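# Move one bottle from cabinet to bench

## Task

Take exactly one bottle out of the cabinet and set it upright on the bench, leaving the remaining two bottles inside the cabinet.

## Robot and tools

Robot: two arms, left_arm and right_arm, each with six revolute joints and a parallel gripper, each riding its own carriage on one floor track. left_rail always sits on the +y side and carries left_arm; right_rail carries right_arm. left_arm's fingers can fold: grip with the outer quarter of the pads (near the tips), since deeper grips may hold loosely or slip, and a tip pushed onto a surface folds quietly. right_arm's fingers are rigid.

Frame: fixed to the table. Table top z = 0, +z up, +x the direction the arms face, +y to their left. The track runs along y at x = 0 (y = 0 at its middle); the table edge is at x = 0.17 m. Each arm base is at x = 0, y = its carriage position_m, z = 0.04 m. end_effector_position (m) is the point between closed pads; fingertips extend about 33 mm past it (9 mm when fully open). The gripper's fingers point along its own +z and close along its y.

Row format (used by execute_actions rows and move target): 18 numbers, each in [-1, 1]. First left_arm: 6 joint values (shoulder pan, shoulder lift, elbow, wrist 1, wrist 2, wrist 3), then gripper position, force_limit, speed; then the same 9 for right_arm. Joint values are offsets, not poses: scaled so 1.0 = 2.222 rad, counted from that arm's Joint targets as they stood when the call began (not from the previous row). Joint ranges (rad): pan, lift, wrists ±6.283; elbow ±3.142; asking more than 0.010 rad beyond a limit is refused. Gripper numbers are absolute commands: position +1 fully open (140 mm), about -0.8 pads touch, -1 closes until blocked. force_limit -1..+1 (about 14 N to 58 N per pad on slow close); speed -1..+1 (about 30 to 250 mm/s); faster closes squeeze harder. Both start at +1. To leave a gripper unchanged, resend its last three numbers; 0 is a real command.

execute_actions: actions is a list holding one action (or empty to just look; then cameras default to all). An action may have rows (1-15 rows, one per 1/30 s step), steps (1-450, default 15, at least the row count), until, and rail commands. After the rows the arm keeps heading to the last row's target. cameras picks images by name (cam_high, cam_low, cam_front, cam_side, cam_left_wrist, cam_right_wrist) or ["all"].
Rail commands: {"left_rail": {"position_m": ..., "speed_m_s": ..., "acceleration_factor": ...}}, absolute positions in metres along y (left_rail -0.8 to 1.5, right_rail -1.5 to 0.8), speed 0.01-1 m/s, acceleration factor 0.1-1; {"stop": true} brakes. Keep carriages about 0.78 m apart or more. To drive, send position_m then an action with until {"left_rail": {"position_status": ["!=", "moving"]}}. Wait for arrival before placing a gripper at scene coordinates. until conditions read rails only; comparisons are "=", "!=", "<", "<=", ">", ">="; {"all": {"status": "ended"}} and {"any": {"status": "ended"}} also exist.

move: target is one row or a list of up to 15 rows (same layout and offsets, all counted from the same starting Joint targets). All joints run synchronised, so grippers travel on curves, with no collision avoidance. speed (rad/s, 0.01-3.14, default 0.5) caps the fastest joint; one value or one per target. blend (rad) rounds corners in a list; 0 stops at each. stop_force (N, 3-120) ends an arm's path when its wrist sensor feels that much push against motion; use a low speed with it, omit it when lifting away from a contact, and keep finger numbers identical across a list. zero (default true) rezeroes first. blocking=false returns after about 0.5 s while it runs (not with stop_force); then use wait or stop before new rows. The result adds a move: line such as done, off_target, moving, held or fault, and limits=held if a check trimmed steps.

wait: seconds 0-10; everything holds or continues. stop: brakes a running move (fingers and rails keep going). zoom_image: camera plus region [x0, y0, x1, y1] in pixels, at most 504 by 504, on the newest image. zero_wrist_force: arm = left_arm or right_arm. finished_scene: scene = current scene number; irreversible, and the bottle must stay standing without help.

Results: Joint positions/velocities per arm: rail (m) then six joints (rad). Joint targets: current commanded angles, the base for the next offsets. Tool commands, object_status (0 moving, 1 blocked opening, 2 blocked closing = holding, 3 reached position or pads met, maybe empty), position_measured in counts (3 open, 230 pads met). Joint torques, motor temperatures, wrist force/torque in the gripper's own axes, and a 7x7 wrist depth grid in mm. Rail lines: position_m, position_status (moving, done, contact_stop, time_out, stopped, stopped_with_arm, stopped_for_other_arm, stopped_for_other_carriage), position_answer (taken/not_taken). "joint command not followed" means the clearance check altered an arm's targets.

Avoid: dropping or knocking over bottles, anything leaving the table, hard impacts, pressing past firm contact (the arms are stiff; about 150 N or joint torque limits cause a stop: pan/lift/elbow 141 N m, wrists 26.3 N m), contact between the arms, and long strained holds that heat motors (85 °C brakes the arm). To grip harder while holding, raise force_limit and nudge position from -1 to -0.98.

Each tool is called after "Emit:" as name([rows], argument=value, ...), one row to a line, values as JSON.

## Session

Emit:
execute_actions(actions=[])

Scene clock: 0.00 s.
left_arm: end_effector_position=(+0.3456, +1.0354, +0.5800) position_measured=3 object_status=3 end_effector_quat_wxyz=(+0.000, +0.000, +1.000, +0.000) | right_arm: end_effector_position=(+0.3456, -1.0583, +0.5800) position_measured=3 object_status=3 end_effector_quat_wxyz=(+0.000, +0.000, +1.000, +0.000)
Joint positions: left_arm=[1.008 -0.316 -1.725 0.971 -0.816 -1.571 -0.316] | right_arm=[-1.086 -0.316 -1.725 0.971 -0.816 -1.571 -0.316]
Joint velocities: within noise
Joint torques (N m): no reading
Motor temperatures (°C): left_arm=[34 37 29 44 41 36] | right_arm=[35 38 32 44 41 37]
Wrist force (N): no reading
Wrist torque (N m): no reading
Wrist force, peak (N): no reading
Wrist depth (mm): cam_left_wrist=[660 627 635 639 635 628 625 / - 676 - 657 - 664 674 / 696 717 - - - - 755 / - - - - - - 128 / - 124 764 764 757 - 122 / - 830 830 824 - 790 804 / - 1689 1753 1727 1608 1689 1689] | cam_right_wrist=[- - 656 667 659 669 667 / - 676 - - - 686 - / - - - 711 - - - / - 145 766 - - 698 698 / - 135 - - 797 146 119 / - 814 - 840 - - - / 1686 1844 1950 1858 1934 1888 -]
Joint targets: left_arm=[1.008 -0.316 -1.725 0.971 -0.816 -1.571 -0.316] | right_arm=[-1.086 -0.316 -1.725 0.971 -0.816 -1.571 -0.316]
Tool commands: left_gripper/position=+1.0 left_gripper/force_limit=+1.0 left_gripper/speed=+1.0 right_gripper/position=+1.0 right_gripper/force_limit=+1.0 right_gripper/speed=+1.0
left_rail: position_m=1.008 position_status=done
right_rail: position_m=-1.086 position_status=done

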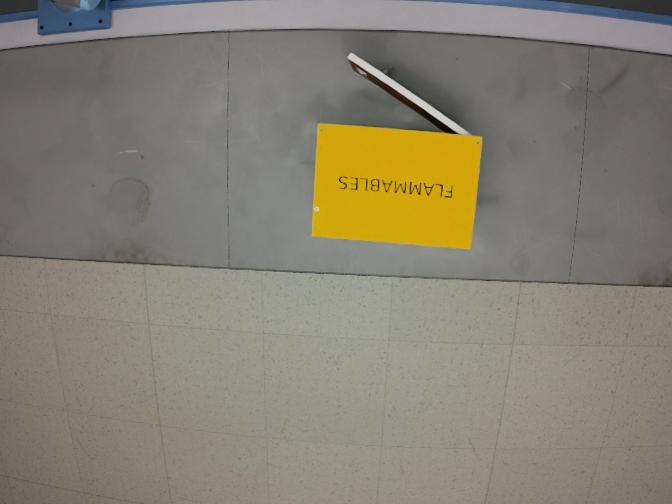

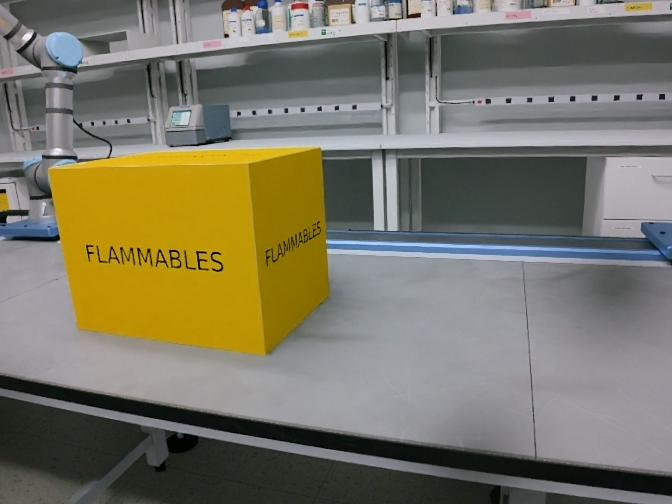

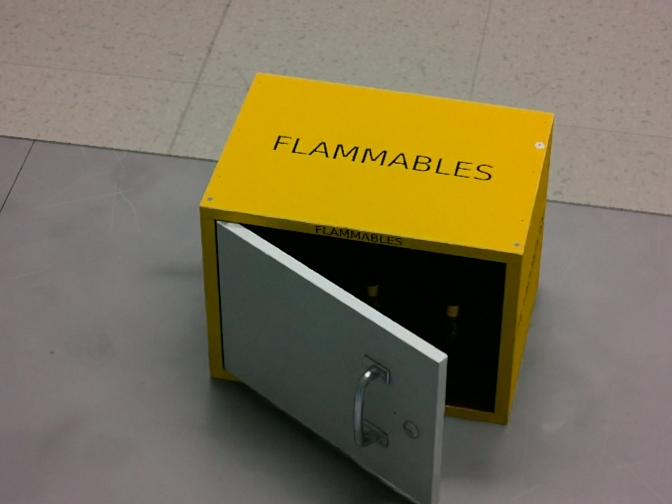

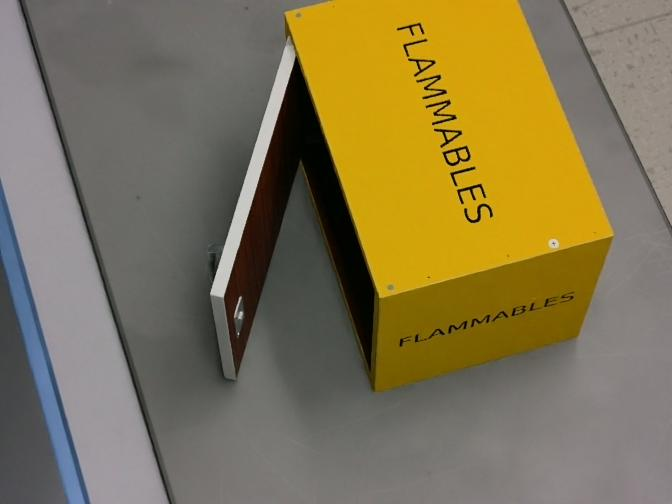

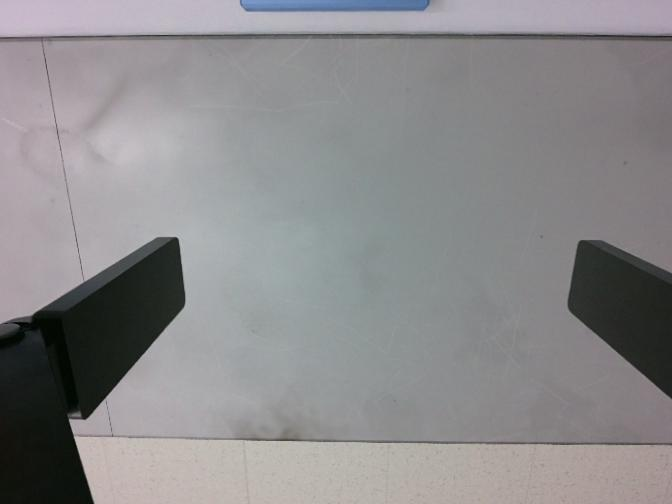

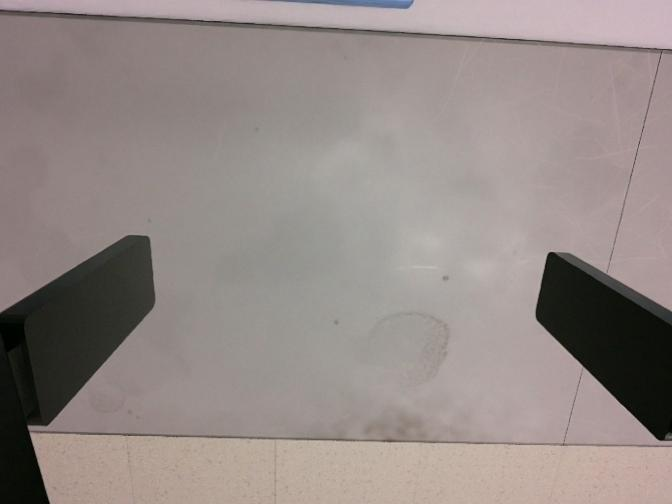

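Emit:
execute_actions([
  {"right_rail":{"position_m":-0.8,"speed_m_s":0.4},"steps":1},
])

Emit:
move(target=[0,0,0,0,0,0,1,1,1,0.206,-0.107,0.254,-0.388,0,0.778,1,1,1], speed=1.2)

Emit:
move(target=[0,0,0,0,0,0,1,1,1,0.206,-0.107,0.254,-0.388,0,0.778,1,1,1], speed=1.2, cameras=["cam_right_wrist","cam_high","cam_front"])

Scene clock: 76.43 s.
left_arm: end_effector_position=(+0.3456, +1.0354, +0.5800) position_measured=3 object_status=3 end_effector_quat_wxyz=(+0.000, +0.000, +1.000, +0.000) | right_arm: end_effector_position=(+0.3456, -0.7728, +0.5800) position_measured=3 object_status=3 end_effector_quat_wxyz=(+0.000, +0.000, +1.000, +0.000)
Joint positions: left_arm=[1.008 -0.316 -1.725 0.971 -0.816 -1.571 -0.316] | right_arm=[-0.8 -0.316 -1.725 0.971 -0.816 -1.571 -0.316]
Joint torques (N m): left_arm=[0.29 -12.47 -20.21 -2.9 0.24 0.05] | right_arm=[-1.45 -12.09 -22.35 -3.16 -0.2 0.07]
Wrist force (N): left_arm=[0.2 0.0 0.0] | right_arm=[0.0 0.1 -0.2]
Wrist torque (N m): left_arm=[0.00 -0.05 0.01] | right_arm=[0.01 -0.01 0.00]
Wrist force, peak (N): left_arm=[0.2 -0.4 -0.2] | right_arm=[-0.1 1.2 -0.3]
Wrist depth (mm): cam_left_wrist=[639 649 623 660 622 651 622 / - 644 - - 711 653 617 / - - - - - - 707 / 720 - 733 - - 726 130 / - 123 767 - - - 121 / - - - - 796 796 - / - 1807 1702 1677 1665 1677 1630] | cam_right_wrist=[- - 669 648 656 678 670 / - - - - - - - / - - - - - - 769 / 740 135 - 779 744 766 728 / - 127 - 831 803 146 124 / - - - - 861 858 - / 1919 1858 1888 1761 1858 1967 -]
Joint targets: left_arm=[1.008 -0.316 -1.725 0.971 -0.816 -1.571 -0.316] | right_arm=[-0.800 -0.316 -1.725 0.971 -0.816 -1.571 -0.316]
Tool commands: left_gripper/position=+1.0 left_gripper/force_limit=+1.0 left_gripper/speed=+1.0 right_gripper/position=+1.0 right_gripper/force_limit=+1.0 right_gripper/speed=+1.0
left_rail: position_m=1.008 position_status=done
right_rail: position_m=-0.800 speed_m_s=0.40 position_status=done

Scene clock: 78.63 s.
left_arm: end_effector_position=(+0.3456, +1.0354, +0.5800) position_measured=3 object_status=3 end_effector_quat_wxyz=(+0.000, +0.000, +1.000, +0.000) | right_arm: end_effector_position=(+0.4156, -0.6061, +0.5414) position_measured=3 object_status=3 end_effector_quat_wxyz=(+0.189, +0.572, +0.776, +0.185)
Joint positions: left_arm=[1.008 -0.316 -1.725 0.971 -0.816 -1.571 -0.316] | right_arm=[-0.8 0.142 -1.963 1.535 -1.678 -1.571 1.413]
Joint torques (N m): left_arm=[-0.44 -11.94 -20.12 -2.69 0.53 0.28] | right_arm=[7.11 -14.72 -19.35 -6.31 -0.18 1.43]
Wrist force (N): left_arm=[0.0 -0.2 -0.2] | right_arm=[0.1 -0.5 0.6]
Wrist torque (N m): left_arm=[-0.05 0.00 0.00] | right_arm=[-0.16 0.00 0.05]
Wrist force, peak (N): left_arm=[-0.4 -0.2 -0.2] | right_arm=[1.0 -0.9 0.7]
Wrist depth (mm): cam_left_wrist=[655 634 639 628 630 625 646 / - 662 632 - 653 649 - / - 698 715 - 684 653 659 / - 700 733 - 785 715 127 / - 124 839 764 780 - 121 / - 772 - 790 - - - / - 1702 1702 1702 1642 1642 1677] | cam_right_wrist=[510 536 - - - 1967 2336 / 503 - 634 787 2126 2145 2565 / 550 - 670 752 2070 2408 2878 / - 135 - - 2205 2384 3420 / - 126 - 1873 2360 156 119 / - - - 2384 2537 - - / - - - 2484 2565 3189 -]
Joint targets: left_arm=[1.008 -0.316 -1.725 0.971 -0.816 -1.571 -0.316] | right_arm=[-0.800 0.142 -1.963 1.535 -1.678 -1.571 1.413]
left_rail: position_m=1.008 position_status=done
right_rail: position_m=-0.800 speed_m_s=0.40 position_status=done
move: done

Scene clock: 80.83 s.
left_arm: end_effector_position=(+0.3456, +1.0354, +0.5800) position_measured=3 object_status=3 end_effector_quat_wxyz=(+0.000, +0.000, +1.000, +0.000) | right_arm: end_effector_position=(+0.3052, -0.4301, +0.5241) position_measured=3 object_status=3 end_effector_quat_wxyz=(-0.151, +0.822, +0.254, +0.488)
Joint positions: left_arm=[1.008 -0.316 -1.725 0.971 -0.816 -1.571 -0.316] | right_arm=[-0.8 0.599 -2.201 2.099 -2.54 -1.571 3.141]
Joint torques (N m): left_arm=[0.94 -11.59 -17.81 -2.79 0.63 0.17] | right_arm=[5.86 -8.15 -20.65 -6.05 -0.44 1.33]
Wrist force (N): left_arm=[0.3 0.0 -0.2] | right_arm=[0.4 -1.9 -1.1]
Wrist torque (N m): left_arm=[0.00 -0.06 0.01] | right_arm=[-0.53 -0.04 0.02]
Wrist force, peak (N): left_arm=[-0.2 -0.3 -0.3] | right_arm=[0.3 -2.9 -1.2]
Wrist depth (mm): cam_left_wrist=[648 634 641 637 630 630 627 / - 657 678 655 623 653 632 / - - 707 - - - 668 / - - 724 724 - 720 123 / - 124 - 750 796 755 122 / - - - 827 - 851 - / - 1714 1689 1714 1654 1608 1702] | cam_right_wrist=[- 3371 3575 4069 3933 4214 3575 / - 650 674 3105 3025 4720 3371 / 1000 593 533 580 2433 2314 2336 / 881 781 527 626 940 2107 2017 / - 135 715 667 - 147 124 / - 597 659 657 - - - / - - 588 - 610 - -]
Joint targets: left_arm=[1.008 -0.316 -1.725 0.971 -0.816 -1.571 -0.316] | right_arm=[-0.800 0.599 -2.201 2.099 -2.540 -1.571 3.141]
left_rail: position_m=1.008 position_status=done
right_rail: position_m=-0.800 speed_m_s=0.40 position_status=done
move: done
Images, in order (width x height): cam_high 672x504, cam_front 672x504, cam_right_wrist 672x504.

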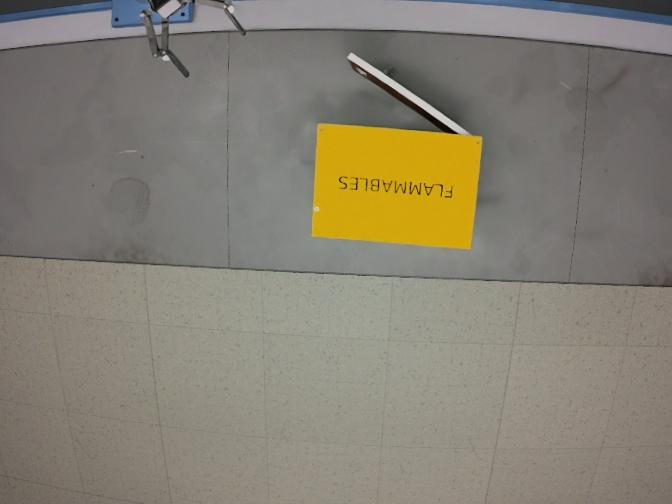

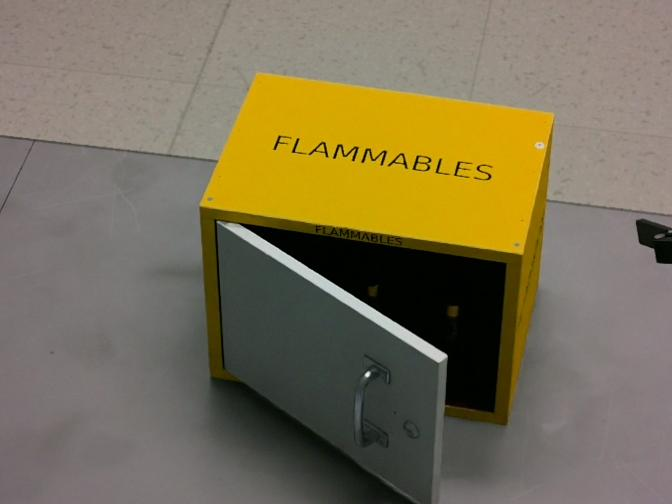

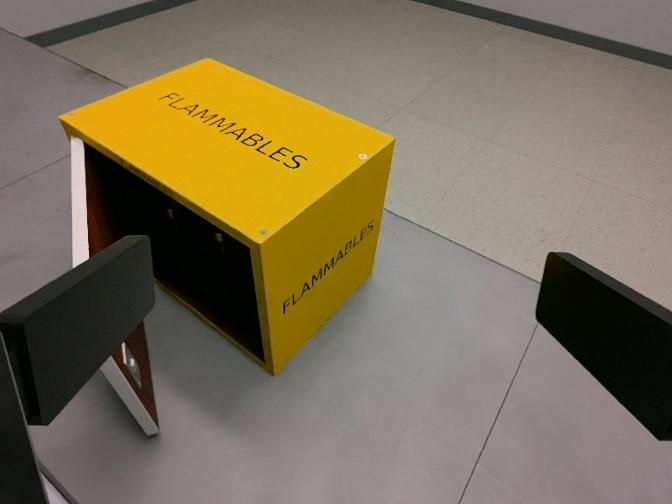

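Emit:
execute_actions([
  {"right_rail":{"position_m":-1.0,"speed_m_s":0.4},"steps":1},
])

Emit:
move(target=[0,0,0,0,0,0,1,1,1,-0.041,0.647,-0.023,-0.849,0.3605,-0.7066,-1,-1,0], speed=1.0, cameras=["cam_right_wrist","cam_high","cam_front"])

Scene clock: 144.17 s.
left_arm: end_effector_position=(+0.3456, +1.0354, +0.5800) position_measured=3 object_status=3 end_effector_quat_wxyz=(+0.000, +0.000, +1.000, +0.000) | right_arm: end_effector_position=(+0.3051, -0.6300, +0.5241) position_measured=3 object_status=3 end_effector_quat_wxyz=(-0.151, +0.822, +0.254, +0.488)
Joint positions: left_arm=[1.008 -0.316 -1.725 0.971 -0.816 -1.571 -0.316] | right_arm=[-1 0.599 -2.201 2.099 -2.54 -1.571 3.141]
Joint torques (N m): left_arm=[-0.69 -12.26 -19.14 -3 0.42 0.17] | right_arm=[3.64 0.54 -26.29 -5.19 -0.45 1.24]
Wrist force (N): left_arm=[0.1 -0.1 0.0] | right_arm=[0.5 -1.9 -1.0]
Wrist torque (N m): left_arm=[-0.02 -0.03 0.01] | right_arm=[-0.51 -0.06 0.02]
Wrist force, peak (N): left_arm=[0.4 0.3 0.1] | right_arm=[0.9 -3.0 -0.3]
Wrist depth (mm): cam_left_wrist=[644 614 653 623 632 634 623 / - - 639 682 639 651 - / - - - - 707 680 - / - - - - - - 123 / - 124 842 - - - 121 / - - - - 757 - - / - 1702 1740 1689 1677 1677 1642] | cam_right_wrist=[- 3933 3631 3575 3933 4069 - / 688 629 694 2913 2593 3233 3687 / 822 587 682 2458 2384 2433 2537 / 633 145 - - 871 2126 2088 / - 135 - - - 146 124 / - 670 - - - - - / 588 567 - - - - -]
Joint targets: left_arm=[1.008 -0.316 -1.725 0.971 -0.816 -1.571 -0.316] | right_arm=[-1.000 0.599 -2.201 2.099 -2.540 -1.571 3.141]
Tool commands: left_gripper/position=+1.0 left_gripper/force_limit=+1.0 left_gripper/speed=+1.0 right_gripper/position=+1.0 right_gripper/force_limit=+1.0 right_gripper/speed=+1.0
left_rail: position_m=1.008 position_status=done
right_rail: position_m=-1.000 speed_m_s=0.40 position_status=done

Scene clock: 146.77 s.
left_arm: end_effector_position=(+0.3456, +1.0354, +0.5800) position_measured=3 object_status=3 end_effector_quat_wxyz=(+0.000, +0.000, +1.000, +0.000) | right_arm: end_effector_position=(+0.3804, -0.3797, +0.2197) position_measured=233 object_status=3 end_effector_quat_wxyz=(+0.092, +0.092, +0.701, +0.701)
Joint positions: left_arm=[1.008 -0.316 -1.725 0.971 -0.816 -1.571 -0.316] | right_arm=[-1 0.508 -0.763 2.048 -4.427 -0.77 1.571]
Joint torques (N m): left_arm=[-0.13 -11.83 -18.19 -2.9 0.46 0.35] | right_arm=[-9.29 -31.12 -19.26 -4.13 2.15 -1.27]
Wrist force (N): left_arm=[-0.2 -0.2 0.0] | right_arm=[-0.6 -2.3 1.1]
Wrist torque (N m): left_arm=[-0.06 0.04 0.01] | right_arm=[-0.60 0.05 0.23]
Wrist force, peak (N): left_arm=[-0.3 -0.2 0.4] | right_arm=[-0.2 -4.6 0.8]
Wrist depth (mm): cam_left_wrist=[644 642 676 648 622 627 628 / - - 664 - 653 657 - / - 713 700 - 662 690 - / - - 729 709 - 696 130 / - 124 - - - - 122 / - 801 - - 788 - 801 / - 1753 1740 1821 1689 1642 1654] | cam_right_wrist=[330 369 362 359 356 1356 - / 334 469 613 604 - - - / 369 456 676 690 4069 - 2744 / 312 316 319 156 326 - - / 329 336 92 95 96 91 - / - - - - 75 76 69 / - - - - - 73 63]
Joint targets: left_arm=[1.008 -0.316 -1.725 0.971 -0.816 -1.571 -0.316] | right_arm=[-1.000 0.508 -0.763 2.048 -4.427 -0.770 1.571]
left_rail: position_m=1.008 position_status=done
right_rail: position_m=-1.000 speed_m_s=0.40 position_status=done
move: done
Images, in order (width x height): cam_high 672x504, cam_front 672x504, cam_right_wrist 672x504.

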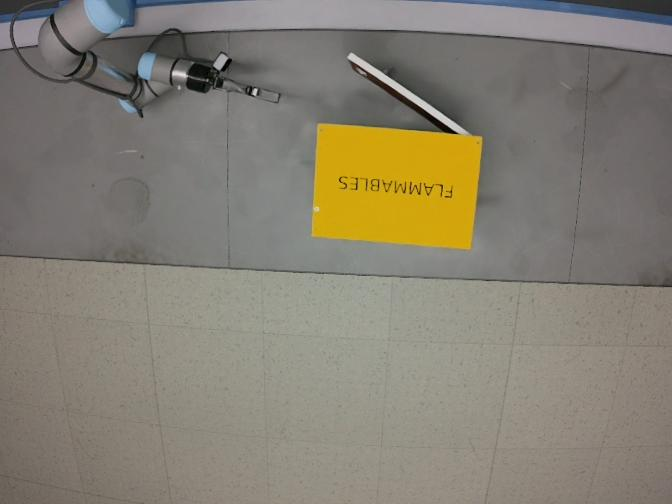

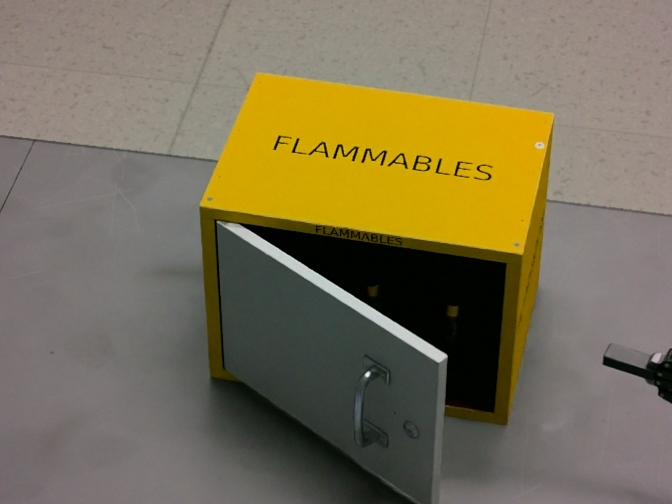

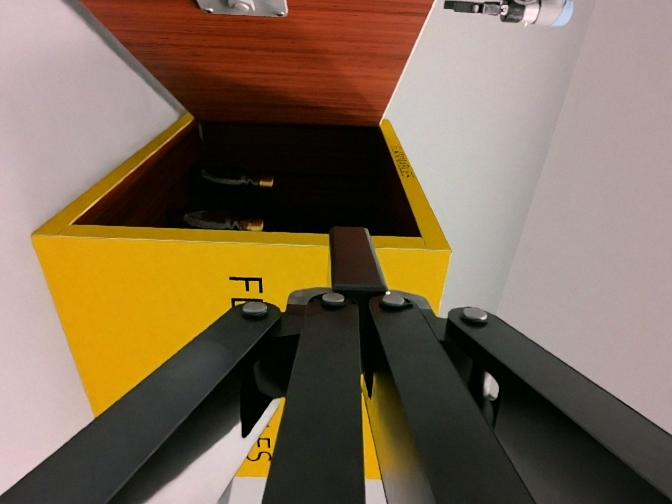

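Emit:
execute_actions([
  {"right_rail":{"position_m":-0.74,"speed_m_s":0.2},"steps":90,"until":{"right_rail":{"position_status":["!=","moving"]}}},
], cameras=["cam_right_wrist","cam_high"])

Scene clock: 160.27 s.
left_arm: end_effector_position=(+0.3456, +1.0354, +0.5800) position_measured=3 object_status=3 end_effector_quat_wxyz=(+0.000, +0.000, +1.000, +0.000) | right_arm: end_effector_position=(+0.3804, -0.1197, +0.2197) position_measured=233 object_status=3 end_effector_quat_wxyz=(+0.092, +0.092, +0.701, +0.701)
Joint positions: left_arm=[1.008 -0.316 -1.725 0.971 -0.816 -1.571 -0.316] | right_arm=[-0.74 0.508 -0.763 2.048 -4.427 -0.77 1.571]
Joint torques (N m): left_arm=[0.01 -12.35 -19.43 -2.93 0.2 0.55] | right_arm=[3.72 -31.9 -15.52 -2.39 1.4 -1.2]
Wrist force (N): left_arm=[-0.1 0.0 0.1] | right_arm=[-0.6 -2.3 0.9]
Wrist torque (N m): left_arm=[0.00 0.02 0.01] | right_arm=[-0.59 0.06 0.23]
Wrist force, peak (N): left_arm=[0.1 0.0 -0.5] | right_arm=[-0.5 -2.3 2.1]
Wrist depth (mm): cam_left_wrist=[630 639 601 628 627 641 627 / 642 - - 659 - 680 - / 686 - 694 690 - - - / - - 717 752 769 724 121 / - 132 785 812 788 - 121 / - 780 870 798 - 824 - / - 1766 1630 1689 1642 1689 1654] | cam_right_wrist=[- 79 74 83 77 80 73 / 140 124 121 119 126 112 100 / 280 264 250 238 226 - - / 320 427 456 156 378 4370 - / 315 376 92 94 97 92 - / - - - - 75 76 69 / - - - - - 73 63]
Joint targets: left_arm=[1.008 -0.316 -1.725 0.971 -0.816 -1.571 -0.316] | right_arm=[-0.740 0.508 -0.763 2.048 -4.427 -0.770 1.571]
Tool commands: left_gripper/position=+1.0 left_gripper/force_limit=+1.0 left_gripper/speed=+1.0 right_gripper/position=-1.0 right_gripper/force_limit=-1.0 right_gripper/speed=+0.0
left_rail: position_m=1.008 position_status=done
right_rail: position_m=-0.740 speed_m_s=0.20 position_status=done
Images, in order (width x height): cam_high 672x504, cam_right_wrist 672x504.

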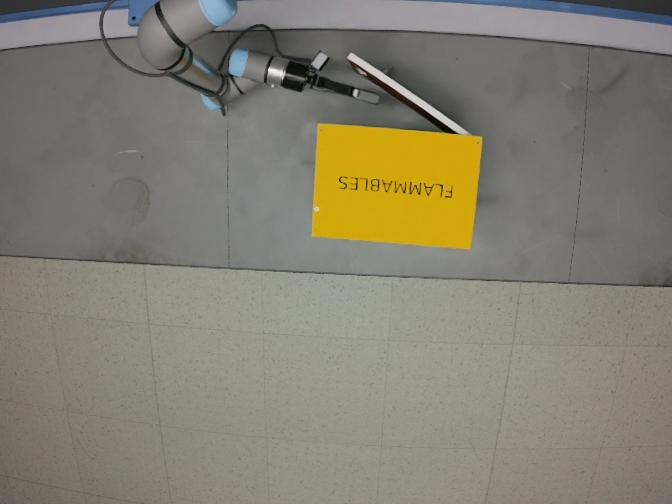

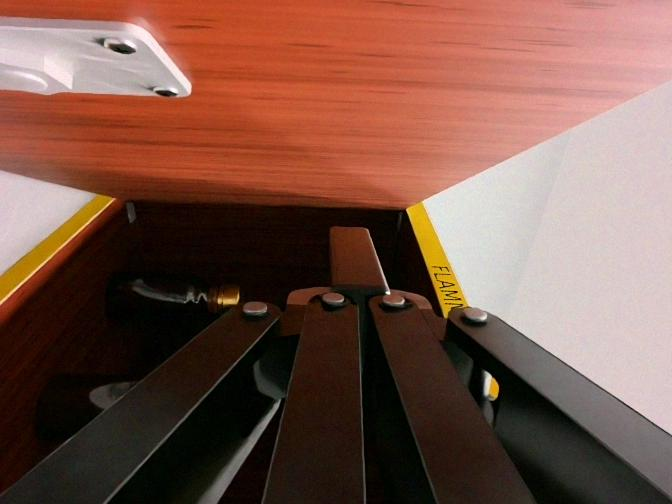

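Emit:
move(target=[0,0,0,0,0,0,1,1,1,0.09,0,0,0,0,0,-1,-1,0], speed=0.15, stop_force=25, cameras=["cam_right_wrist","cam_high"])

Scene clock: 178.20 s.
left_arm: end_effector_position=(+0.3456, +1.0354, +0.5800) position_measured=3 object_status=3 end_effector_quat_wxyz=(+0.000, +0.000, +1.000, +0.000) | right_arm: end_effector_position=(+0.2496, -0.0565, +0.2197) position_measured=233 object_status=3 end_effector_quat_wxyz=(+0.022, +0.022, +0.707, +0.707)
Joint positions: left_arm=[1.008 -0.316 -1.725 0.971 -0.816 -1.571 -0.316] | right_arm=[-0.74 0.708 -0.763 2.048 -4.427 -0.77 1.571]
Joint torques (N m): left_arm=[-0.46 -11.75 -18.8 -2.73 0.33 0.59] | right_arm=[7.62 -39.85 -2.34 -0.74 -0.24 -1.38]
Wrist force (N): left_arm=[-0.1 0.0 -0.2] | right_arm=[-2.5 -1.7 0.4]
Wrist torque (N m): left_arm=[0.00 0.01 0.01] | right_arm=[-0.47 0.15 0.24]
Wrist force, peak (N): left_arm=[-0.2 -0.4 -0.4] | right_arm=[-7.5 -2.4 -2.2]
Wrist depth (mm): cam_left_wrist=[648 634 651 620 618 620 598 / - - - - - 634 - / 672 - 694 752 - 659 - / 726 - - - - - 121 / - 124 711 815 - - 121 / - - 842 - - 824 - / - 1702 1727 1702 1677 1630 1654] | cam_right_wrist=[- 113 113 115 116 115 - / 130 125 127 127 127 126 1146 / 153 152 152 146 151 151 - / 178 188 188 171 186 - - / 265 233 92 94 97 91 - / - - - - 75 77 69 / - - - - - 73 63]
Joint targets: left_arm=[1.008 -0.316 -1.725 0.971 -0.816 -1.571 -0.316] | right_arm=[-0.740 0.708 -0.763 2.048 -4.427 -0.770 1.571]
left_rail: position_m=1.008 position_status=done
right_rail: position_m=-0.740 speed_m_s=0.20 position_status=done
move: done
Images, in order (width x height): cam_high 672x504, cam_right_wrist 672x504.

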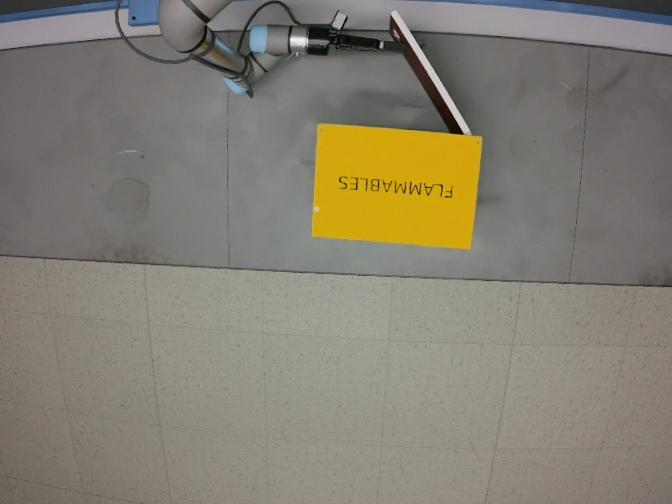

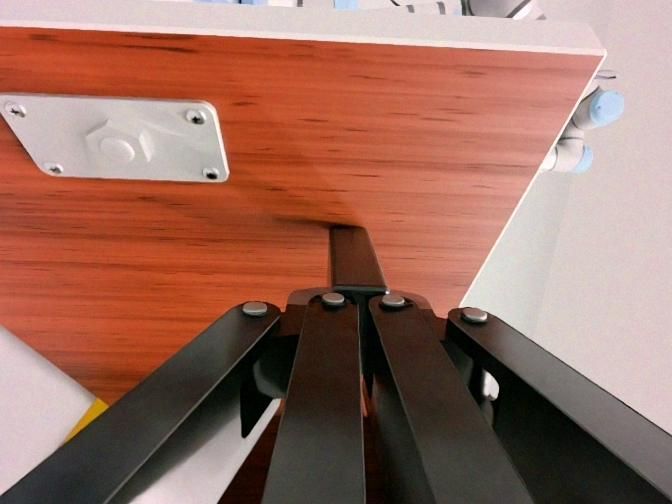

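Emit:
execute_actions([
  {"right_rail":{"position_m":-0.52,"speed_m_s":0.1},"steps":120,"until":{"right_rail":{"position_status":["!=","moving"]}}},
], cameras=["cam_right_wrist","cam_high","cam_front"])

Scene clock: 186.53 s.
left_arm: end_effector_position=(+0.3456, +1.0354, +0.5800) position_measured=3 object_status=3 end_effector_quat_wxyz=(+0.000, +0.000, +1.000, +0.000) | right_arm: end_effector_position=(+0.2496, +0.1635, +0.2197) position_measured=233 object_status=3 end_effector_quat_wxyz=(+0.022, +0.022, +0.707, +0.707)
Joint positions: left_arm=[1.008 -0.316 -1.725 0.971 -0.816 -1.571 -0.316] | right_arm=[-0.52 0.708 -0.763 2.048 -4.427 -0.77 1.571]
Joint torques (N m): left_arm=[0.84 -13.81 -19.47 -3.05 0.42 0.73] | right_arm=[4.05 -45.26 -16.21 -2.29 -1.69 -1.16]
Wrist force (N): left_arm=[0.2 -0.2 0.0] | right_arm=[-1.2 -1.9 -0.7]
Wrist torque (N m): left_arm=[-0.05 -0.03 0.01] | right_arm=[-0.52 0.09 0.24]
Wrist force, peak (N): left_arm=[-0.1 -0.5 -0.3] | right_arm=[-1.6 -1.8 -2.9]
Wrist depth (mm): cam_left_wrist=[637 639 642 634 680 627 635 / 655 662 660 653 666 - - / 698 - - - - - - / - - 700 - - 704 122 / - 123 - - 757 - 122 / - - 785 - - - - / - 1665 1714 1702 - 1619 1665] | cam_right_wrist=[172 173 174 175 176 884 861 / 173 175 175 176 177 1044 868 / 175 176 177 178 180 940 1044 / 177 178 179 179 181 - 3278 / 179 180 92 94 97 91 2950 / - - - - 75 77 69 / - - - - - 73 63]
Joint targets: left_arm=[1.008 -0.316 -1.725 0.971 -0.816 -1.571 -0.316] | right_arm=[-0.520 0.708 -0.763 2.048 -4.427 -0.770 1.571]
Tool commands: left_gripper/position=+1.0 left_gripper/force_limit=+1.0 left_gripper/speed=+1.0 right_gripper/position=-1.0 right_gripper/force_limit=-1.0 right_gripper/speed=+0.0
left_rail: position_m=1.008 position_status=done
right_rail: position_m=-0.520 speed_m_s=0.10 position_status=done
Images, in order (width x height): cam_high 672x504, cam_front 672x504, cam_right_wrist 672x504.

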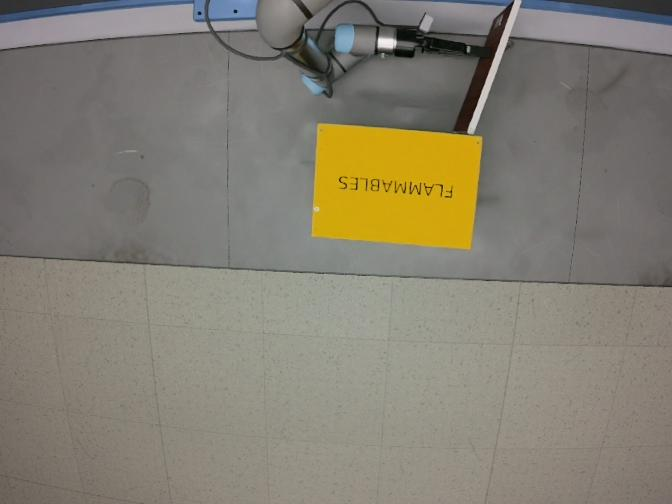

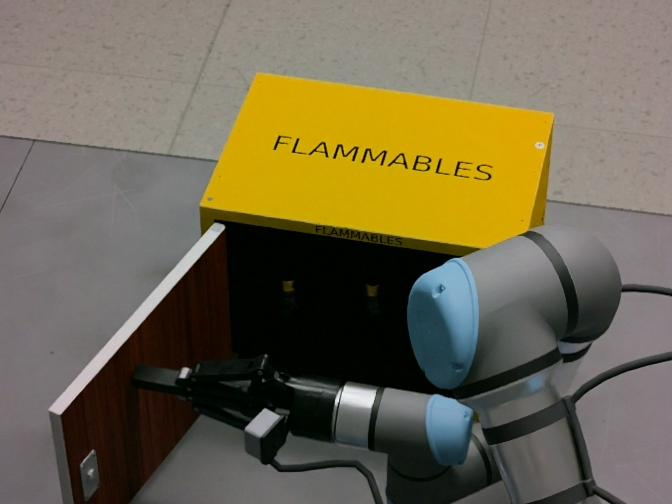

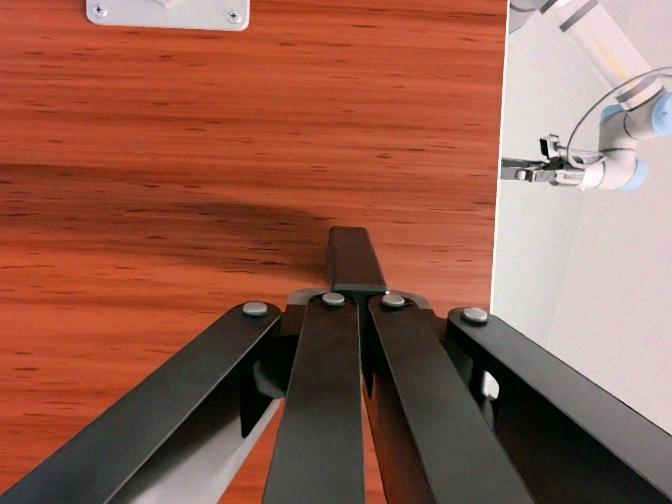

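Emit:
execute_actions([
  {"right_rail":{"position_m":-0.44,"speed_m_s":0.1},"steps":120,"until":{"right_rail":{"position_status":["!=","moving"]}}},
])

Emit:
execute_actions([
  {"right_rail":{"position_m":-0.85,"speed_m_s":0.4},"steps":120,"until":{"right_rail":{"position_status":["!=","moving"]}}},
])

Emit:
move(target=[0,0,0,0,0,0,1,1,1,0.216,-0.115,0.152,-0.0365,-0.8956,0.7065,1,-1,0], speed=1.0)

Emit:
execute_actions([
  {"right_rail":{"position_m":-0.40,"speed_m_s":0.4},"steps":120,"until":{"right_rail":{"position_status":["!=","moving"]}}},
], cameras=["cam_right_wrist","cam_high","cam_front"])

Scene clock: 211.17 s.
left_arm: end_effector_position=(+0.3456, +1.0354, +0.5800) position_measured=3 object_status=3 end_effector_quat_wxyz=(+0.000, +0.000, +1.000, +0.000) | right_arm: end_effector_position=(+0.2496, +0.2435, +0.2197) position_measured=233 object_status=3 end_effector_quat_wxyz=(+0.022, +0.022, +0.707, +0.707)
Joint positions: left_arm=[1.008 -0.316 -1.725 0.971 -0.816 -1.571 -0.316] | right_arm=[-0.44 0.708 -0.763 2.048 -4.427 -0.77 1.571]
Joint torques (N m): left_arm=[0.8 -14.06 -19.47 -2.99 0.46 0.72] | right_arm=[-3.8 -47.26 -10.22 -1.43 -1.09 -1.2]
Wrist force (N): left_arm=[0.2 -0.1 -0.2] | right_arm=[0.0 -1.9 -7.5]
Wrist torque (N m): left_arm=[-0.02 -0.04 0.00] | right_arm=[-0.53 0.04 0.23]
Wrist force, peak (N): left_arm=[-0.3 0.2 -0.5] | right_arm=[-0.2 -2.0 -9.5]
Wrist depth (mm): cam_left_wrist=[660 628 694 635 637 622 628 / - - 659 660 - 628 - / 709 740 692 692 715 698 664 / 713 713 700 720 666 - 121 / - 123 - - - - 122 / - 904 - - 836 - - / - 1727 1727 1714 1642 1665 1689] | cam_right_wrist=[203 204 206 771 884 846 781 / 195 193 195 198 201 - 822 / 187 188 192 191 193 992 940 / 180 180 181 182 185 - 3065 / 173 175 92 94 97 91 - / - - - - 75 76 69 / - - - - - 73 63]
Joint targets: left_arm=[1.008 -0.316 -1.725 0.971 -0.816 -1.571 -0.316] | right_arm=[-0.440 0.708 -0.763 2.048 -4.427 -0.770 1.571]
Tool commands: left_gripper/position=+1.0 left_gripper/force_limit=+1.0 left_gripper/speed=+1.0 right_gripper/position=-1.0 right_gripper/force_limit=-1.0 right_gripper/speed=+0.0
left_rail: position_m=1.008 position_status=done
right_rail: position_m=-0.440 speed_m_s=0.10 position_status=done

Scene clock: 213.03 s.
left_arm: end_effector_position=(+0.3456, +1.0354, +0.5800) position_measured=3 object_status=3 end_effector_quat_wxyz=(+0.000, +0.000, +1.000, +0.000) | right_arm: end_effector_position=(+0.2496, -0.1665, +0.2197) position_measured=233 object_status=3 end_effector_quat_wxyz=(+0.022, +0.022, +0.707, +0.707)
Joint positions: left_arm=[1.008 -0.316 -1.725 0.971 -0.816 -1.571 -0.316] | right_arm=[-0.85 0.708 -0.763 2.048 -4.427 -0.77 1.571]
Joint torques (N m): left_arm=[0.32 -13.58 -19.47 -2.84 0.32 0.59] | right_arm=[-5.58 -46.5 -19.26 0.14 -0.96 -0.94]
Wrist force (N): left_arm=[0.1 0.0 -0.1] | right_arm=[-1.2 -2.2 1.0]
Wrist torque (N m): left_arm=[0.00 -0.02 0.01] | right_arm=[-0.57 0.18 0.24]
Wrist force, peak (N): left_arm=[0.0 -0.4 -0.2] | right_arm=[0.1 -1.7 -7.5]
Wrist depth (mm): cam_left_wrist=[641 655 642 655 627 635 618 / - - - 662 - - 639 / - - 698 692 700 - - / - - - 720 700 711 122 / - 124 - - 767 724 121 / - - 798 - 836 824 - / - 1780 1677 1630 1689 1740 1689] | cam_right_wrist=[356 512 1078 1269 1311 1204 - / - - 574 578 - 1356 - / 352 496 554 558 - - - / 360 500 524 155 - - - / 346 434 92 94 96 91 - / - - - - 75 77 69 / - - - - - 73 63]
Joint targets: left_arm=[1.008 -0.316 -1.725 0.971 -0.816 -1.571 -0.316] | right_arm=[-0.850 0.708 -0.763 2.048 -4.427 -0.770 1.571]
Tool commands: left_gripper/position=+1.0 left_gripper/force_limit=+1.0 left_gripper/speed=+1.0 right_gripper/position=-1.0 right_gripper/force_limit=-1.0 right_gripper/speed=+0.0
left_rail: position_m=1.008 position_status=done
right_rail: position_m=-0.850 speed_m_s=0.40 position_status=done

Scene clock: 215.63 s.
left_arm: end_effector_position=(+0.3456, +1.0354, +0.5800) position_measured=3 object_status=3 end_effector_quat_wxyz=(+0.000, +0.000, +1.000, +0.000) | right_arm: end_effector_position=(+0.3211, -0.4430, +0.2732) position_measured=3 object_status=3 end_effector_quat_wxyz=(+0.002, +0.692, +0.144, +0.707)
Joint positions: left_arm=[1.008 -0.316 -1.725 0.971 -0.816 -1.571 -0.316] | right_arm=[-0.85 1.127 -0.986 2.343 -4.497 -2.495 2.934]
Joint torques (N m): left_arm=[1.23 -13.78 -20.43 -2.82 0.53 0.96] | right_arm=[-9.06 -21.26 -17.17 0.99 2.01 -1.4]
Wrist force (N): left_arm=[0.1 -0.1 0.2] | right_arm=[0.0 -2.6 -0.9]
Wrist torque (N m): left_arm=[-0.02 -0.01 0.00] | right_arm=[-0.77 0.03 0.11]
Wrist force, peak (N): left_arm=[-0.1 -0.4 -0.2] | right_arm=[1.2 0.0 -7.1]
Wrist depth (mm): cam_left_wrist=[637 655 602 634 625 625 617 / 666 670 659 651 - - 651 / - 709 - - - - - / - 715 - 722 - 700 143 / - 124 762 767 - - 121 / - - 785 876 824 - - / - 1740 1766 1677 1654 1702 1821] | cam_right_wrist=[4140 - 4140 - - 3522 4453 / 290 370 528 - 5244 4916 5021 / 308 378 536 4214 4214 5756 - / 318 377 3105 3869 4916 4916 3233 / - 461 - 805 3105 147 119 / - - - - 659 698 - / 358 - 404 443 - - -]
Joint targets: left_arm=[1.008 -0.316 -1.725 0.971 -0.816 -1.571 -0.316] | right_arm=[-0.850 1.127 -0.986 2.343 -4.497 -2.495 2.934]
left_rail: position_m=1.008 position_status=done
right_rail: position_m=-0.850 speed_m_s=0.40 position_status=done
move: held (right_arm; a check stopped the path); limits=held; right_arm: the wrist 2 is farthest, 0.265 rad from its target
joint command not followed: on one or more control steps a check withheld the commanded joint targets of the right arm, and it was not sent them on those steps.
cause: the commanded joint targets, or the way to them, would bring two parts of the arm too close to each other (its gripper and another part of the arm, with joints 5 (wrist 1) to 7 (wrist 3) between them, 17 mm apart when it was first held).

Scene clock: 217.60 s.
left_arm: end_effector_position=(+0.3456, +1.0354, +0.5800) position_measured=3 object_status=3 end_effector_quat_wxyz=(+0.000, +0.000, +1.000, +0.000) | right_arm: end_effector_position=(+0.3211, +0.0071, +0.2732) position_measured=3 object_status=3 end_effector_quat_wxyz=(+0.002, +0.692, +0.144, +0.707)
Joint positions: left_arm=[1.008 -0.316 -1.725 0.971 -0.816 -1.571 -0.316] | right_arm=[-0.4 1.127 -0.986 2.343 -4.497 -2.495 2.934]
Joint torques (N m): left_arm=[2.24 -13 -19.16 -3.01 0.25 0.87] | right_arm=[-6.97 -26.65 -8.84 -0.39 1.07 -1.29]
Wrist force (N): left_arm=[-0.1 0.2 -0.1] | right_arm=[0.0 -2.8 -0.8]
Wrist torque (N m): left_arm=[0.03 0.02 0.01] | right_arm=[-0.81 0.02 0.11]
Wrist force, peak (N): left_arm=[0.4 0.0 0.1] | right_arm=[0.4 -3.8 -0.6]
Wrist depth (mm): cam_left_wrist=[649 672 637 642 646 639 610 / 676 649 655 632 644 670 - / - - - 664 686 - - / 680 141 - 726 717 - 121 / - 124 - 762 - - 122 / - - - - - 827 - / - 1689 1642 1677 1727 1689 1654] | cam_right_wrist=[- - 3189 - 4538 3933 3806 / - - 322 - - - - / 245 267 380 343 278 306 - / 250 279 464 588 567 263 255 / - 317 480 608 584 554 125 / 304 353 428 523 571 512 112 / 315 370 381 400 419 413 343]
Joint targets: left_arm=[1.008 -0.316 -1.725 0.971 -0.816 -1.571 -0.316] | right_arm=[-0.400 1.127 -0.986 2.343 -4.497 -2.495 2.934]
Tool commands: left_gripper/position=+1.0 left_gripper/force_limit=+1.0 left_gripper/speed=+1.0 right_gripper/position=+1.0 right_gripper/force_limit=-1.0 right_gripper/speed=+0.0
left_rail: position_m=1.008 position_status=done
right_rail: position_m=-0.400 speed_m_s=0.40 position_status=done
Images, in order (width x height): cam_high 672x504, cam_front 672x504, cam_right_wrist 672x504.

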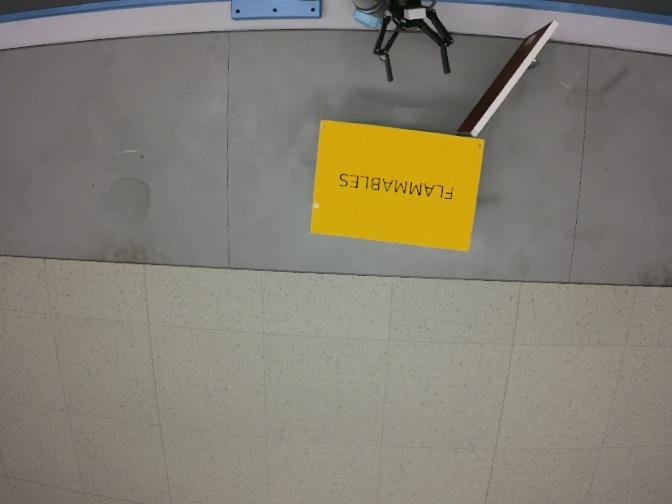

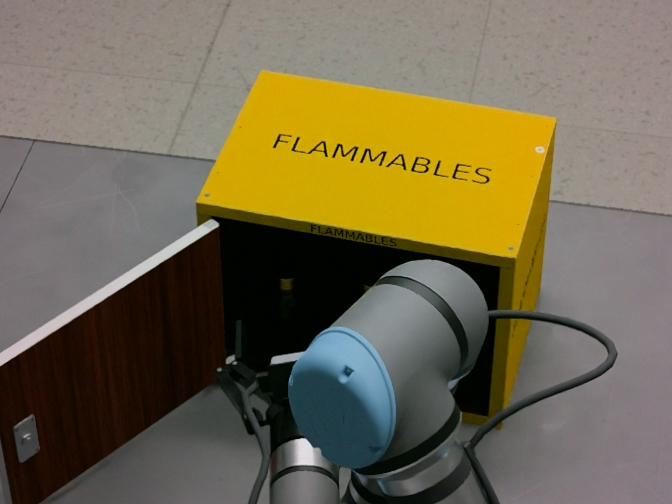

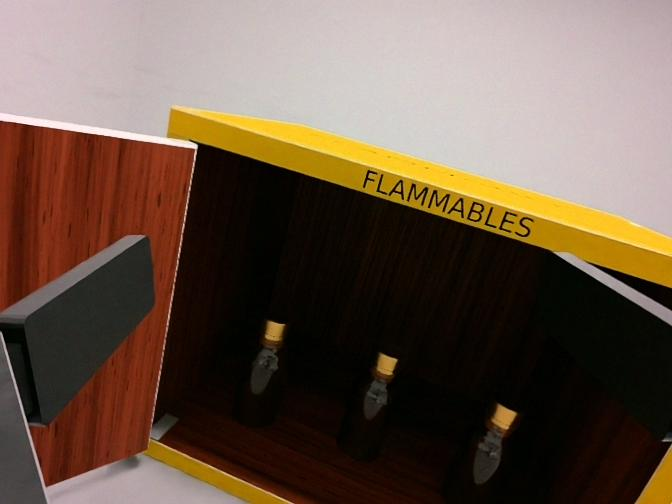

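Emit:
execute_actions([
  {"right_rail":{"position_m":-0.85,"speed_m_s":0.4},"steps":120,"until":{"right_rail":{"position_status":["!=","moving"]}}},
])

Emit:
move(target=[0,0,0,0,0,0,1,1,1,-0.102,-0.321,-0.334,0.719,0.988,-0.659,0.35,-1,-0.5], speed=1.2)

Emit:
move(target=[0,0,0,0,0,0,1,1,1,-0.0617,0.230,0.447,0.671,0.990,-0.6616,0.35,-1,-0.5], speed=1.2, cameras=["cam_right_wrist","cam_high"])

Scene clock: 293.20 s.
left_arm: end_effector_position=(+0.3456, +1.0354, +0.5800) position_measured=3 object_status=3 end_effector_quat_wxyz=(+0.000, +0.000, +1.000, +0.000) | right_arm: end_effector_position=(+0.3211, -0.4429, +0.2732) position_measured=3 object_status=3 end_effector_quat_wxyz=(+0.002, +0.692, +0.144, +0.707)
Joint positions: left_arm=[1.008 -0.316 -1.725 0.971 -0.816 -1.571 -0.316] | right_arm=[-0.85 1.127 -0.986 2.343 -4.497 -2.495 2.934]
Joint torques (N m): left_arm=[2.12 -14.19 -19.5 -2.95 0.2 0.8] | right_arm=[0.21 -36.79 -5.09 -3.49 -1.22 -0.94]
Wrist force (N): left_arm=[0.0 0.0 -0.2] | right_arm=[0.1 -2.7 -0.8]
Wrist torque (N m): left_arm=[0.00 -0.01 0.01] | right_arm=[-0.79 0.00 0.11]
Wrist force, peak (N): left_arm=[-0.3 -0.1 -0.4] | right_arm=[0.5 -4.1 -0.6]
Wrist depth (mm): cam_left_wrist=[648 637 617 628 648 620 620 / - - 659 630 620 - - / - - - - - - - / 720 142 - - - 747 129 / - 123 790 - 702 - 122 / - - - - 767 731 - / - 1702 1702 1714 1689 1689 -] | cam_right_wrist=[- - - 4370 - - - / 291 360 465 4538 - 4140 - / 306 377 497 - 4816 - - / 317 375 550 3806 5363 4000 5900 / - 460 602 2226 3105 146 119 / 389 460 489 - 554 634 - / 359 383 389 - 536 502 -]
Joint targets: left_arm=[1.008 -0.316 -1.725 0.971 -0.816 -1.571 -0.316] | right_arm=[-0.850 1.127 -0.986 2.343 -4.497 -2.495 2.934]
Tool commands: left_gripper/position=+1.0 left_gripper/force_limit=+1.0 left_gripper/speed=+1.0 right_gripper/position=+1.0 right_gripper/force_limit=-1.0 right_gripper/speed=+0.0
left_rail: position_m=1.008 position_status=done
right_rail: position_m=-0.850 speed_m_s=0.40 position_status=done

Scene clock: 295.80 s.
left_arm: end_effector_position=(+0.3456, +1.0354, +0.5800) position_measured=3 object_status=3 end_effector_quat_wxyz=(+0.000, +0.000, +1.000, +0.000) | right_arm: end_effector_position=(-0.0631, -0.2369, +0.7482) position_measured=85 object_status=3 end_effector_quat_wxyz=(-0.217, -0.202, +0.693, +0.657)
Joint positions: left_arm=[1.008 -0.316 -1.725 0.971 -0.816 -1.571 -0.316] | right_arm=[-0.85 0.9 -1.699 1.601 -2.9 -0.3 1.47]
Joint torques (N m): left_arm=[1.7 -14.23 -18.55 -2.91 0.46 0.94] | right_arm=[-9.95 -24.92 -35.64 1.43 2.53 -1.24]
Wrist force (N): left_arm=[0.0 0.0 -0.1] | right_arm=[-1.0 -2.0 1.3]
Wrist torque (N m): left_arm=[0.00 0.01 0.00] | right_arm=[-0.56 0.14 0.24]
Wrist force, peak (N): left_arm=[-0.2 -0.4 -0.1] | right_arm=[-0.4 -3.4 0.1]
Wrist depth (mm): cam_left_wrist=[635 648 625 641 632 632 628 / - - - - 698 - - / - - - - 660 713 - / 722 - - 707 726 674 121 / - 123 750 - - - 122 / - - 824 - - - - / - 1714 1740 1793 1689 1630 1740] | cam_right_wrist=[2484 1108 - - 2070 1494 1967 / 1858 1413 - - 4916 - 2000 / 2070 - - - - 2987 - / 2291 3025 165 - - 150 - / - 101 - - - 126 - / - 74 1439 1396 - - 78 / - - - 1333 - - -]
Joint targets: left_arm=[1.008 -0.316 -1.725 0.971 -0.816 -1.571 -0.316] | right_arm=[-0.850 0.900 -1.699 1.601 -2.900 -0.299 1.470]
left_rail: position_m=1.008 position_status=done
right_rail: position_m=-0.850 speed_m_s=0.40 position_status=done
move: done

Scene clock: 298.40 s.
left_arm: end_effector_position=(+0.3456, +1.0354, +0.5800) position_measured=3 object_status=3 end_effector_quat_wxyz=(+0.000, +0.000, +1.000, +0.000) | right_arm: end_effector_position=(+0.3519, -0.4685, +0.1113) position_measured=85 object_status=3 end_effector_quat_wxyz=(-0.153, +0.689, +0.151, +0.692)
Joint positions: left_arm=[1.008 -0.316 -1.725 0.971 -0.816 -1.571 -0.316] | right_arm=[-0.85 0.763 -1.188 2.594 -1.409 1.9 0]
Joint torques (N m): left_arm=[1.18 -13.19 -19.53 -2.9 0.15 1.14] | right_arm=[-8.95 -14.85 0.01 0.09 2.03 -1.35]
Wrist force (N): left_arm=[-0.2 0.2 0.0] | right_arm=[0.1 -2.2 -0.9]
Wrist torque (N m): left_arm=[0.05 0.03 0.01] | right_arm=[-0.65 -0.05 0.10]
Wrist force, peak (N): left_arm=[-0.5 -0.1 -0.2] | right_arm=[-2.2 -0.7 -2.8]
Wrist depth (mm): cam_left_wrist=[649 659 642 632 614 637 639 / - - - 670 - - - / - 726 - 639 - 759 - / - 143 - - 720 - 121 / - 124 - - - - 121 / - 812 - - - - 116 / - 1766 2010 1753 1380 1654 1608] | cam_right_wrist=[565 331 425 - - 3869 2843 / 602 345 452 - - - 4069 / 533 356 462 5363 4627 - 4000 / 438 348 459 - 447 482 4000 / - 101 312 - 359 126 413 / - 71 262 252 272 - 78 / - - 208 211 215 207 -]
Joint targets: left_arm=[1.008 -0.316 -1.725 0.971 -0.816 -1.571 -0.316] | right_arm=[-0.850 0.763 -1.188 2.594 -1.409 1.900 0.000]
left_rail: position_m=1.008 position_status=done
right_rail: position_m=-0.850 speed_m_s=0.40 position_status=done
move: done
Images, in order (width x height): cam_high 672x504, cam_right_wrist 672x504.

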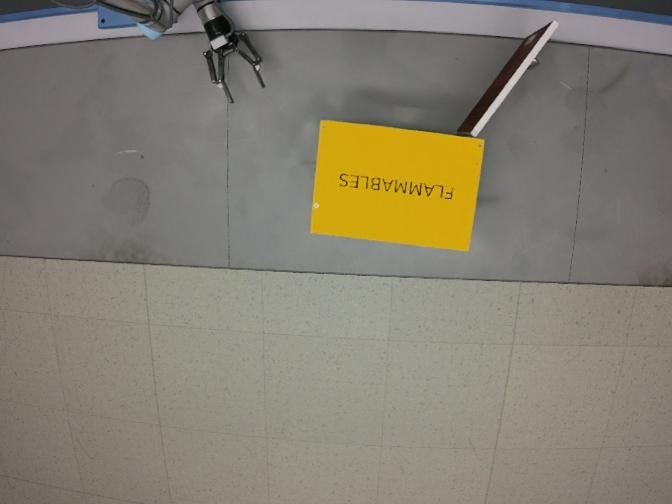

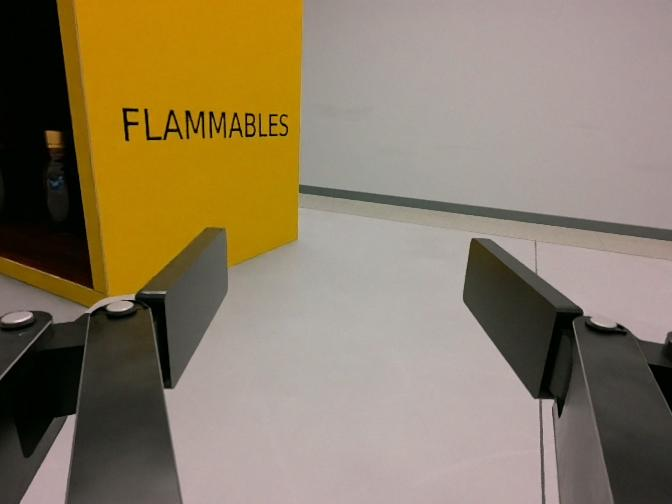

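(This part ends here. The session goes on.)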